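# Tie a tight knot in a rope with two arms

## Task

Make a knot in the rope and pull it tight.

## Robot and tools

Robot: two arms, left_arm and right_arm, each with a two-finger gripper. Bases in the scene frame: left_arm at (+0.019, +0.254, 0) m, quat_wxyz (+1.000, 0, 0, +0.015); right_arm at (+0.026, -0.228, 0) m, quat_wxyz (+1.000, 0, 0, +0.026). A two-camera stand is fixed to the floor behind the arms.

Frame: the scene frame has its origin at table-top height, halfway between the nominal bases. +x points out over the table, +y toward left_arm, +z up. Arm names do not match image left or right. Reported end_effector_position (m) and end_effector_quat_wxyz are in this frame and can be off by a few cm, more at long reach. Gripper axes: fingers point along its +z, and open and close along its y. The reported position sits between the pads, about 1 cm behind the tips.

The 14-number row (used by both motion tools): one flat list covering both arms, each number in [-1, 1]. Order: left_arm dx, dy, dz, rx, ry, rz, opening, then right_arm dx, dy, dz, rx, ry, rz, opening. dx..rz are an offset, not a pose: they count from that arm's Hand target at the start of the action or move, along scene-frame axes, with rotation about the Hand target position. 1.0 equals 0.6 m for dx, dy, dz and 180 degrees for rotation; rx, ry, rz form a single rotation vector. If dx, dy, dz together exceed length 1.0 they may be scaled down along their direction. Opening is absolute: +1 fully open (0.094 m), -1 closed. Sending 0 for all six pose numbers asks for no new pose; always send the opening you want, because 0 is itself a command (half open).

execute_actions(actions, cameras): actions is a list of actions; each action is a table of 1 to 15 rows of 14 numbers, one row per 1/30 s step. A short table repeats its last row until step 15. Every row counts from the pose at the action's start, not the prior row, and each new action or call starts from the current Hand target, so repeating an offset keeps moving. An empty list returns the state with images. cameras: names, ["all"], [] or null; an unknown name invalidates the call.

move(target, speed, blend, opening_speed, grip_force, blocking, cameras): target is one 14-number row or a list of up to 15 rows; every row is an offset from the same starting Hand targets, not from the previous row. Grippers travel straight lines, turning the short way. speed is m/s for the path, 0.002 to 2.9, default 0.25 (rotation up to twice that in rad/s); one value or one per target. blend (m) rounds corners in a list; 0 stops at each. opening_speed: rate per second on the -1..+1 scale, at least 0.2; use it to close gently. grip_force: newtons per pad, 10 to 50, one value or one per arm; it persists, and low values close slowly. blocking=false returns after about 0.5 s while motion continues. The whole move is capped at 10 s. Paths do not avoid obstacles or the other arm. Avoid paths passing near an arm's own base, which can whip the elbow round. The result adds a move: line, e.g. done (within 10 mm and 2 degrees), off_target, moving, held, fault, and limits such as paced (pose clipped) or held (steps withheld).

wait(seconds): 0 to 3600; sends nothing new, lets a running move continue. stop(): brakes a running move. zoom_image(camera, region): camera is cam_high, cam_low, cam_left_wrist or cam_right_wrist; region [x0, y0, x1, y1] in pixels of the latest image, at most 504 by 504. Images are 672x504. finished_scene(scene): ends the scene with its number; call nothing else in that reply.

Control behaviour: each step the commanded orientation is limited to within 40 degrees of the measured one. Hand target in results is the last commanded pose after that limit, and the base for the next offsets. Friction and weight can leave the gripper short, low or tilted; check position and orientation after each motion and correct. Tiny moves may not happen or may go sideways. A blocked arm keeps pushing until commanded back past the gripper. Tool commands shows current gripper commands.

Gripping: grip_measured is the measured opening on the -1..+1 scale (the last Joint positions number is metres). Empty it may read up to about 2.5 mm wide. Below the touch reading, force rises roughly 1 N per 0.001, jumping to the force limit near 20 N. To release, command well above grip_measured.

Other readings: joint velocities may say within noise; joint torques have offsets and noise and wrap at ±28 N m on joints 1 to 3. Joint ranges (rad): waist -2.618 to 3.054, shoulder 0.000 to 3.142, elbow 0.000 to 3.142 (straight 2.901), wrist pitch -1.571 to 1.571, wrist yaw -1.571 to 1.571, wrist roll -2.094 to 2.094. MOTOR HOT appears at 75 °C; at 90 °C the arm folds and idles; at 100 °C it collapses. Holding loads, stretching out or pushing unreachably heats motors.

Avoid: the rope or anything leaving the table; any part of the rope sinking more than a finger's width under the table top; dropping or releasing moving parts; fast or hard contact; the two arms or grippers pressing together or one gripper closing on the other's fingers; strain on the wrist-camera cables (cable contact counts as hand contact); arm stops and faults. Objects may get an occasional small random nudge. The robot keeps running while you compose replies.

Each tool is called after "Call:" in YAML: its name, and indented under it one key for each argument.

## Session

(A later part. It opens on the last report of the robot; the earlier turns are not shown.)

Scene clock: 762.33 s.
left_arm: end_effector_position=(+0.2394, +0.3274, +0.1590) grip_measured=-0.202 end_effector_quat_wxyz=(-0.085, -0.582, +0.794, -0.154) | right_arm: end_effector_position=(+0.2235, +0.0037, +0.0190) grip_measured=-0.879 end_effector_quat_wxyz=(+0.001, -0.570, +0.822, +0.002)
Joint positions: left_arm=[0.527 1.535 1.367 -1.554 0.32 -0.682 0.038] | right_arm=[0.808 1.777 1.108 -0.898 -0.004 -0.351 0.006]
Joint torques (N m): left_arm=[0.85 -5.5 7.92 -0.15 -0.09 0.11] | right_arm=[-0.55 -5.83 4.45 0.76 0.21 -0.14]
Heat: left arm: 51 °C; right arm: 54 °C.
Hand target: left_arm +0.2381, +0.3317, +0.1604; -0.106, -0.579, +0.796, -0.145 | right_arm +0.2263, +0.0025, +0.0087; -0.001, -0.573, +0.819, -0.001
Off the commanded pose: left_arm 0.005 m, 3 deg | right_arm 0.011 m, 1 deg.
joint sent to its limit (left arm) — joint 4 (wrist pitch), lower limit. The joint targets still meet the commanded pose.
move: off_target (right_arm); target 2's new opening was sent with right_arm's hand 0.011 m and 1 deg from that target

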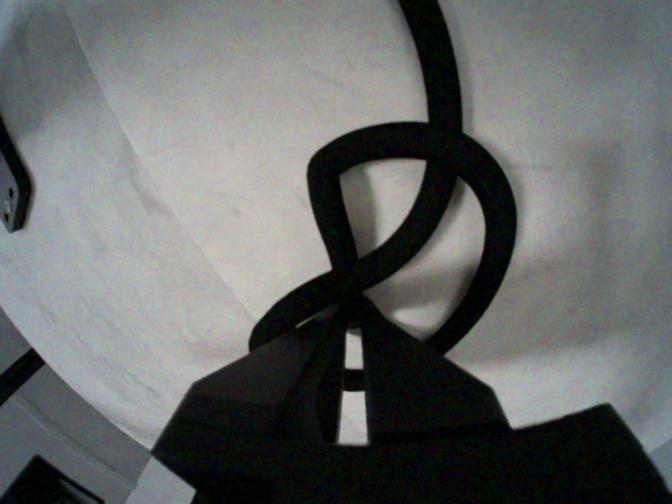

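Call:
move:
  target:
    - [0.07,-0.178,-0.167,0.113,0.018,0.098,-0.1,-0.005,-0.015,0.06,0,0,0,-1]
    - [0.07,-0.178,-0.167,0.113,0.018,0.098,-0.1,-0.02,-0.06,0.06,0,0,0,-1]
  speed: 0.15
  cameras: ["cam_left_wrist","cam_right_wrist"]

Scene clock: 776.77 s.
left_arm: end_effector_position=(+0.2787, +0.2237, +0.0658) grip_measured=-0.102 end_effector_quat_wxyz=(+0.006, +0.705, -0.709, +0.009) | right_arm: end_effector_position=(+0.2121, -0.0318, +0.0376) grip_measured=-0.879 end_effector_quat_wxyz=(-0.014, -0.569, +0.822, -0.001)
Joint positions: left_arm=[-0.135 1.556 1.06 -1.068 0.02 -1.669 0.042] | right_arm=[0.755 1.654 1.045 -0.989 -0.004 -0.403 0.006]
Joint torques (N m): left_arm=[-0.34 -5.75 5.74 0.51 -0.29 -0.13] | right_arm=[-0.59 -9.62 5.27 0.3 0.22 -0.13]
Heat: left arm: 51 °C; right arm: 55 °C.
Hand target: left_arm +0.2802, +0.2250, +0.0602; +0.001, +0.706, -0.708, +0.001 | right_arm +0.2143, -0.0335, +0.0447; -0.001, -0.574, +0.819, -0.001
Off the commanded pose: left_arm 0.006 m, 1 deg | right_arm 0.008 m, 2 deg.
move: done

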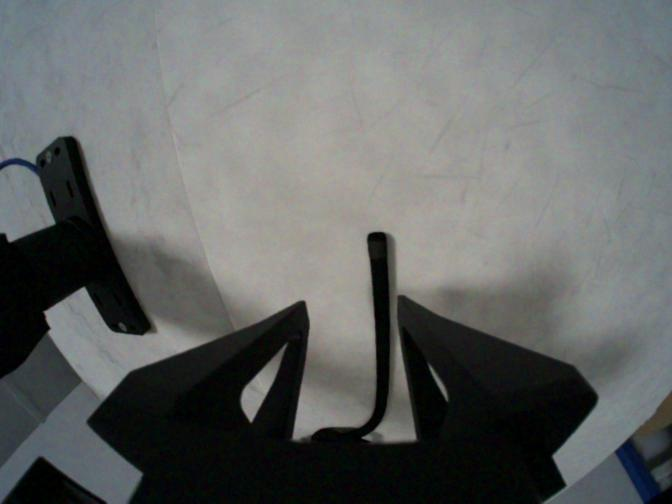

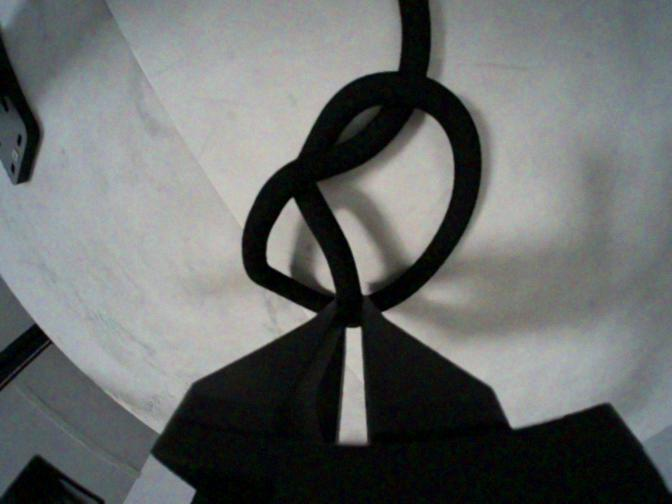

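Call:
move:
  target:
    - [0.023,0,-0.085,0,0,0,-0.1,0,0,0.02,0,0,0,-1]
    - [0.023,0,-0.085,0,0,0,-1,0,0,0.02,0,0,0,-1]
    - [0.0,0.0,-0.02,0,0,0,-1,0.04,-0.12,0.02,0,0,0,-1]
  speed: 0.12
  cameras: ["cam_high","cam_left_wrist","cam_right_wrist"]

Scene clock: 790.50 s.
left_arm: end_effector_position=(+0.2769, +0.2239, +0.0395) grip_measured=-0.842 end_effector_quat_wxyz=(+0.013, +0.705, -0.709, +0.000) | right_arm: end_effector_position=(+0.2394, -0.1032, +0.0514) grip_measured=-0.879 end_effector_quat_wxyz=(-0.008, -0.570, +0.821, -0.001)
Joint positions: left_arm=[-0.135 1.603 0.999 -0.983 0.02 -1.669 0.007] | right_arm=[0.477 1.538 0.984 -1.032 0.003 -0.685 0.006]
Joint torques (N m): left_arm=[-0.36 -9.1 7.65 0.11 -0.29 -0.13] | right_arm=[-0.58 -8.29 5.33 0.24 0.13 -0.1]
Heat: left arm: 51 °C; right arm: 58 °C.
Hand target: left_arm +0.2802, +0.2249, +0.0482; +0.001, +0.707, -0.708, +0.001 | right_arm +0.2383, -0.1054, +0.0568; +0.000, -0.574, +0.819, -0.001
Off the commanded pose: left_arm 0.009 m, 1 deg | right_arm 0.006 m, 1 deg.
move: done; target 2's new opening was sent with left_arm's hand 0.015 m and 2 deg from that target

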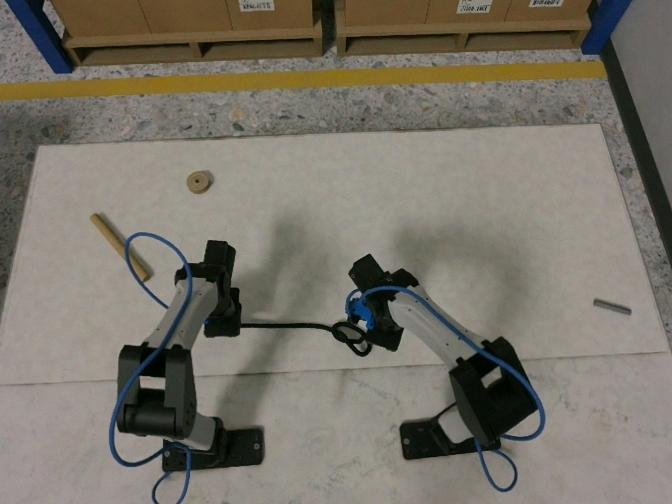

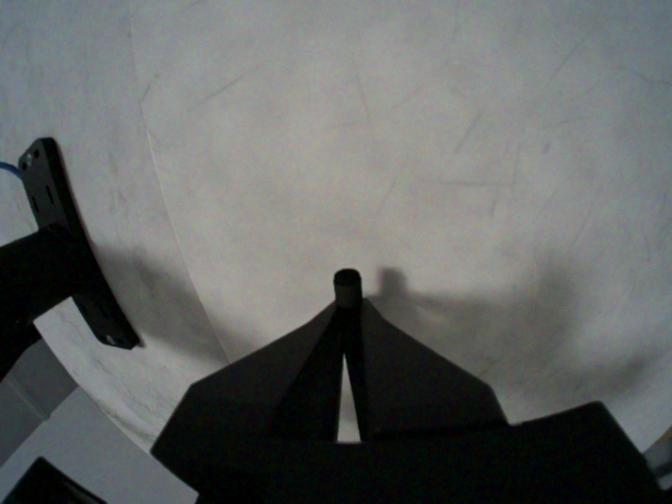

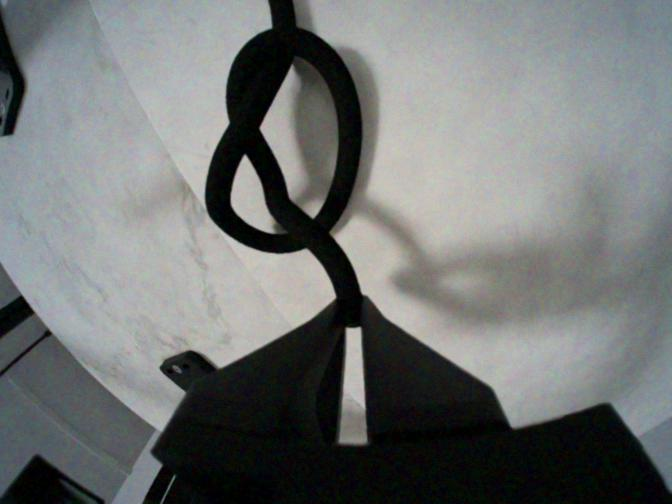

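Continue pulling apart.

Call:
move:
  target: [0,0.06,0,0,0,0,-1,0.06,-0.12,0,0,0,0,-1]
  speed: 0.1
  cameras: ["cam_high","cam_right_wrist"]

Scene clock: 794.80 s.
left_arm: end_effector_position=(+0.2788, +0.2562, +0.0407) grip_measured=-0.842 end_effector_quat_wxyz=(+0.012, +0.707, -0.707, +0.003) | right_arm: end_effector_position=(+0.2678, -0.1773, +0.0514) grip_measured=-0.879 end_effector_quat_wxyz=(-0.008, -0.573, +0.820, +0.001)
Joint positions: left_arm=[-0.01 1.598 0.999 -0.984 0.02 -1.55 0.007] | right_arm=[0.155 1.538 0.984 -1.032 0.004 -1.012 0.006]
Joint torques (N m): left_arm=[0.91 -9.07 7.25 0.12 -0.29 0.07] | right_arm=[-0.66 -5.49 7.68 0.25 0.11 -0.07]
Heat: left arm: 51 °C; right arm: 58 °C.
Hand target: left_arm +0.2802, +0.2608, +0.0483; +0.001, +0.706, -0.708, +0.001 | right_arm +0.2744, -0.1775, +0.0568; +0.000, -0.574, +0.819, -0.001
Off the commanded pose: left_arm 0.009 m, 1 deg | right_arm 0.008 m, 1 deg.
move: done

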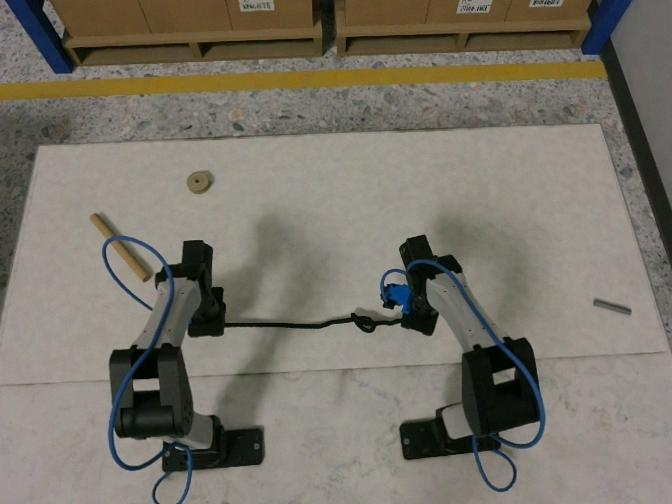

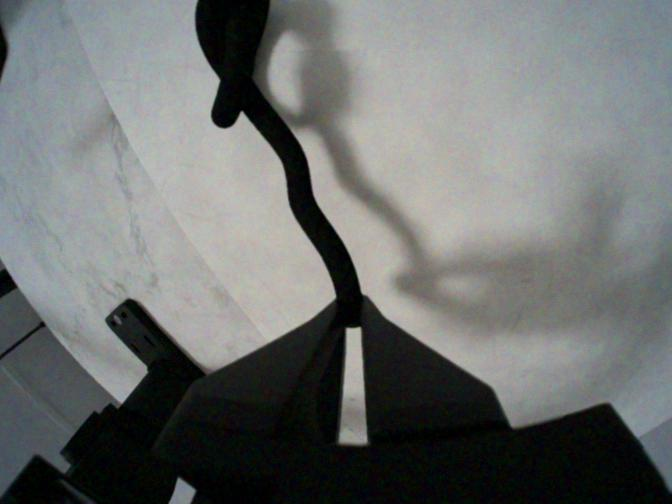

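Call:
move:
  target: [0,0.045,0,0,0,0,-1,0.005,-0.05,0,0,0,0,-1]
  speed: 0.06
  cameras: ["cam_high","cam_right_wrist"]

Call:
zoom_image:
  camera: "cam_high"
  region: [310, 280, 430, 360]

Scene clock: 805.27 s.
left_arm: end_effector_position=(+0.2761, +0.2811, +0.0407) grip_measured=-0.842 end_effector_quat_wxyz=(+0.013, +0.705, -0.709, +0.002) | right_arm: end_effector_position=(+0.2717, -0.2026, +0.0514) grip_measured=-0.879 end_effector_quat_wxyz=(-0.004, -0.576, +0.817, +0.008)
Joint positions: left_arm=[0.086 1.598 0.999 -0.989 0.02 -1.449 0.007] | right_arm=[0.042 1.538 0.984 -1.032 -0.01 -1.134 0.006]
Joint torques (N m): left_arm=[1.44 -8.39 7.91 0.16 -0.29 0.07] | right_arm=[-1.01 -5.89 7.17 0.22 0.25 -0.04]
Heat: left arm: 53 °C; right arm: 56 °C.
Hand target: left_arm +0.2802, +0.2878, +0.0483; +0.001, +0.706, -0.708, +0.001 | right_arm +0.2774, -0.2074, +0.0568; +0.000, -0.574, +0.819, -0.001
Off the commanded pose: left_arm 0.011 m, 1 deg | right_arm 0.009 m, 1 deg.
move: off_target (left_arm)

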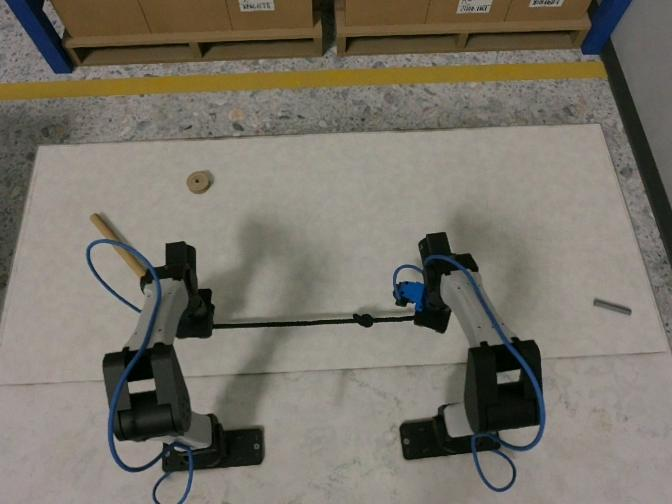

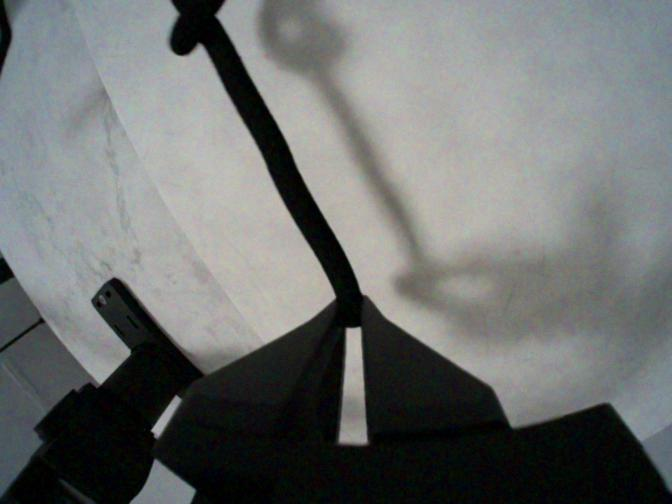

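Scaled by 4.200 from the camera's image (finer frame: 960x720).

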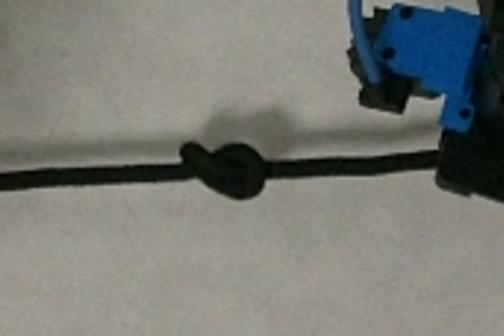

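Nearly tight; pull a bit more, lower, and release.

Call:
move:
  target: [0,0.025,0,0,0,0,-1,0,-0.025,0,0,0,0,-1]
  speed: 0.04
  cameras: ["cam_high","cam_right_wrist"]

Call:
zoom_image:
  camera: "cam_high"
  region: [310, 280, 430, 360]

Scene clock: 810.90 s.
left_arm: end_effector_position=(+0.2752, +0.2874, +0.0430) grip_measured=-0.842 end_effector_quat_wxyz=(+0.025, +0.703, -0.711, +0.015) | right_arm: end_effector_position=(+0.2724, -0.2085, +0.0516) grip_measured=-0.879 end_effector_quat_wxyz=(+0.007, -0.579, +0.815, +0.025)
Joint positions: left_arm=[0.134 1.598 1.007 -1.003 0.054 -1.394 0.007] | right_arm=[-0.009 1.538 0.984 -1.032 -0.049 -1.193 0.006]
Joint torques (N m): left_arm=[2.15 -7.69 7.94 0.27 -0.61 0.12] | right_arm=[-1.62 -6.17 7.06 0.24 0.69 -0.01]
Heat: left arm: 54 °C; right arm: 56 °C.
Hand target: left_arm +0.2801, +0.3029, +0.0483; +0.001, +0.706, -0.708, +0.001 | right_arm +0.2774, -0.2225, +0.0568; +0.000, -0.574, +0.819, -0.001
Off the commanded pose: left_arm 0.017 m, 3 deg | right_arm 0.016 m, 3 deg.
move: off_target (left_arm, right_arm)

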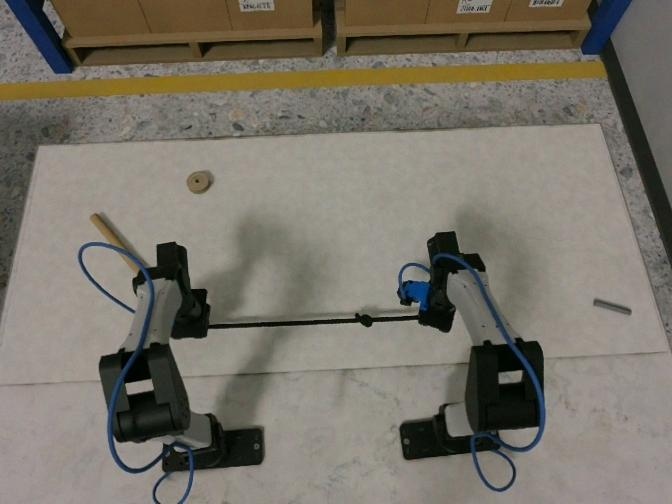

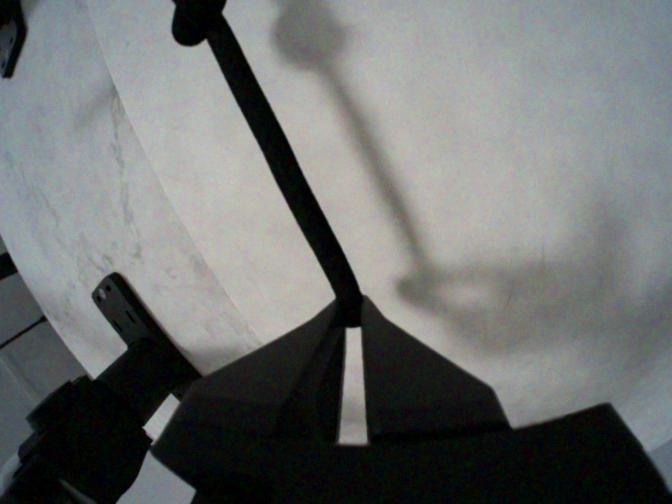

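Scaled by 4.200 from the camera's image (finer frame: 960x720).

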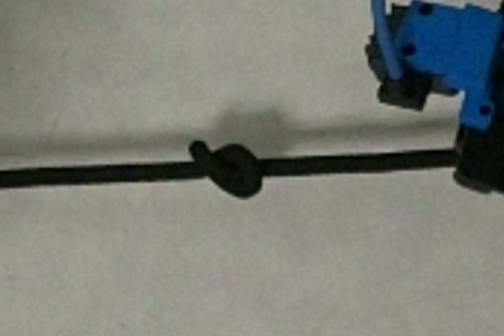

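Call:
move:
  target:
    - [0,0.05,0,0,0,0,-1,0,-0.05,0,0,0,0,-1]
    - [0,-0.03,-0.06,0,0,0,-1,0,0.03,-0.06,0,0,0,-1]
    - [0,-0.03,-0.06,0,0,0,-0.3,0,0.03,-0.06,0,0,0,-0.3]
    - [0,-0.03,0.15,0,0,0,-0.3,0,0.03,0.15,0,0,0,-0.3]
  speed: 0.08
  cameras: ["cam_high"]

Call:
zoom_image:
  camera: "cam_high"
  region: [310, 280, 430, 360]

Scene clock: 822.33 s.
left_arm: end_effector_position=(+0.2801, +0.2835, +0.1299) grip_measured=-0.302 end_effector_quat_wxyz=(+0.012, +0.705, -0.709, +0.004) | right_arm: end_effector_position=(+0.2739, -0.2057, +0.1351) grip_measured=-0.302 end_effector_quat_wxyz=(-0.016, -0.574, +0.818, +0.011)
Joint positions: left_arm=[0.094 1.549 1.311 -1.347 0.02 -1.441 0.033] | right_arm=[0.034 1.521 1.304 -1.393 -0.003 -1.138 0.033]
Joint torques (N m): left_arm=[-0.32 -8.57 8.18 0.11 -0.28 -0.12] | right_arm=[0.44 -7.8 7.92 0.17 0.17 0.16]
Heat: left arm: 54 °C; right arm: 55 °C.
Hand target: left_arm +0.2801, +0.2849, +0.1382; +0.001, +0.707, -0.708, +0.001 | right_arm +0.2774, -0.2045, +0.1467; +0.000, -0.573, +0.819, -0.001
Off the commanded pose: left_arm 0.008 m, 1 deg | right_arm 0.012 m, 2 deg.
move: off_target (right_arm)

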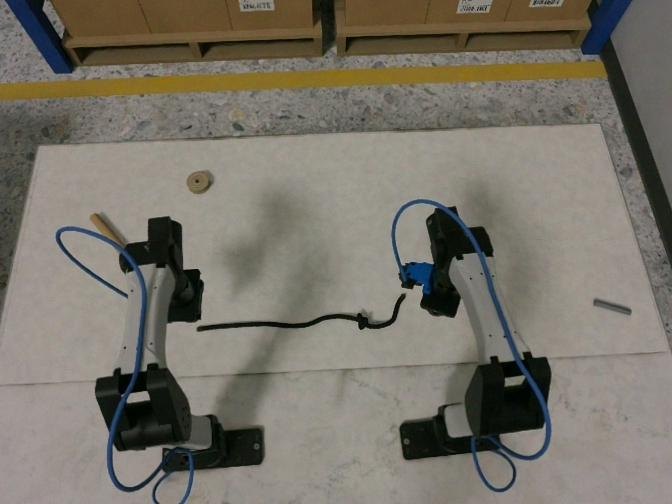

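Scaled by 4.200 from the camera's image (finer frame: 960x720).

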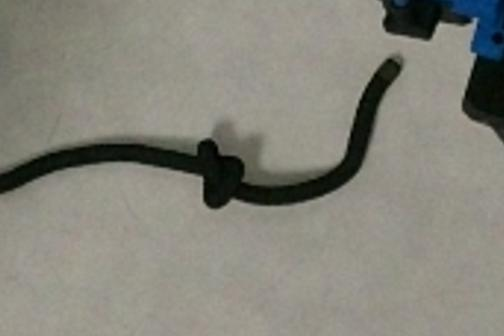

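Call:
finished_scene:
  scene: 2

The scene is finished: the task was done.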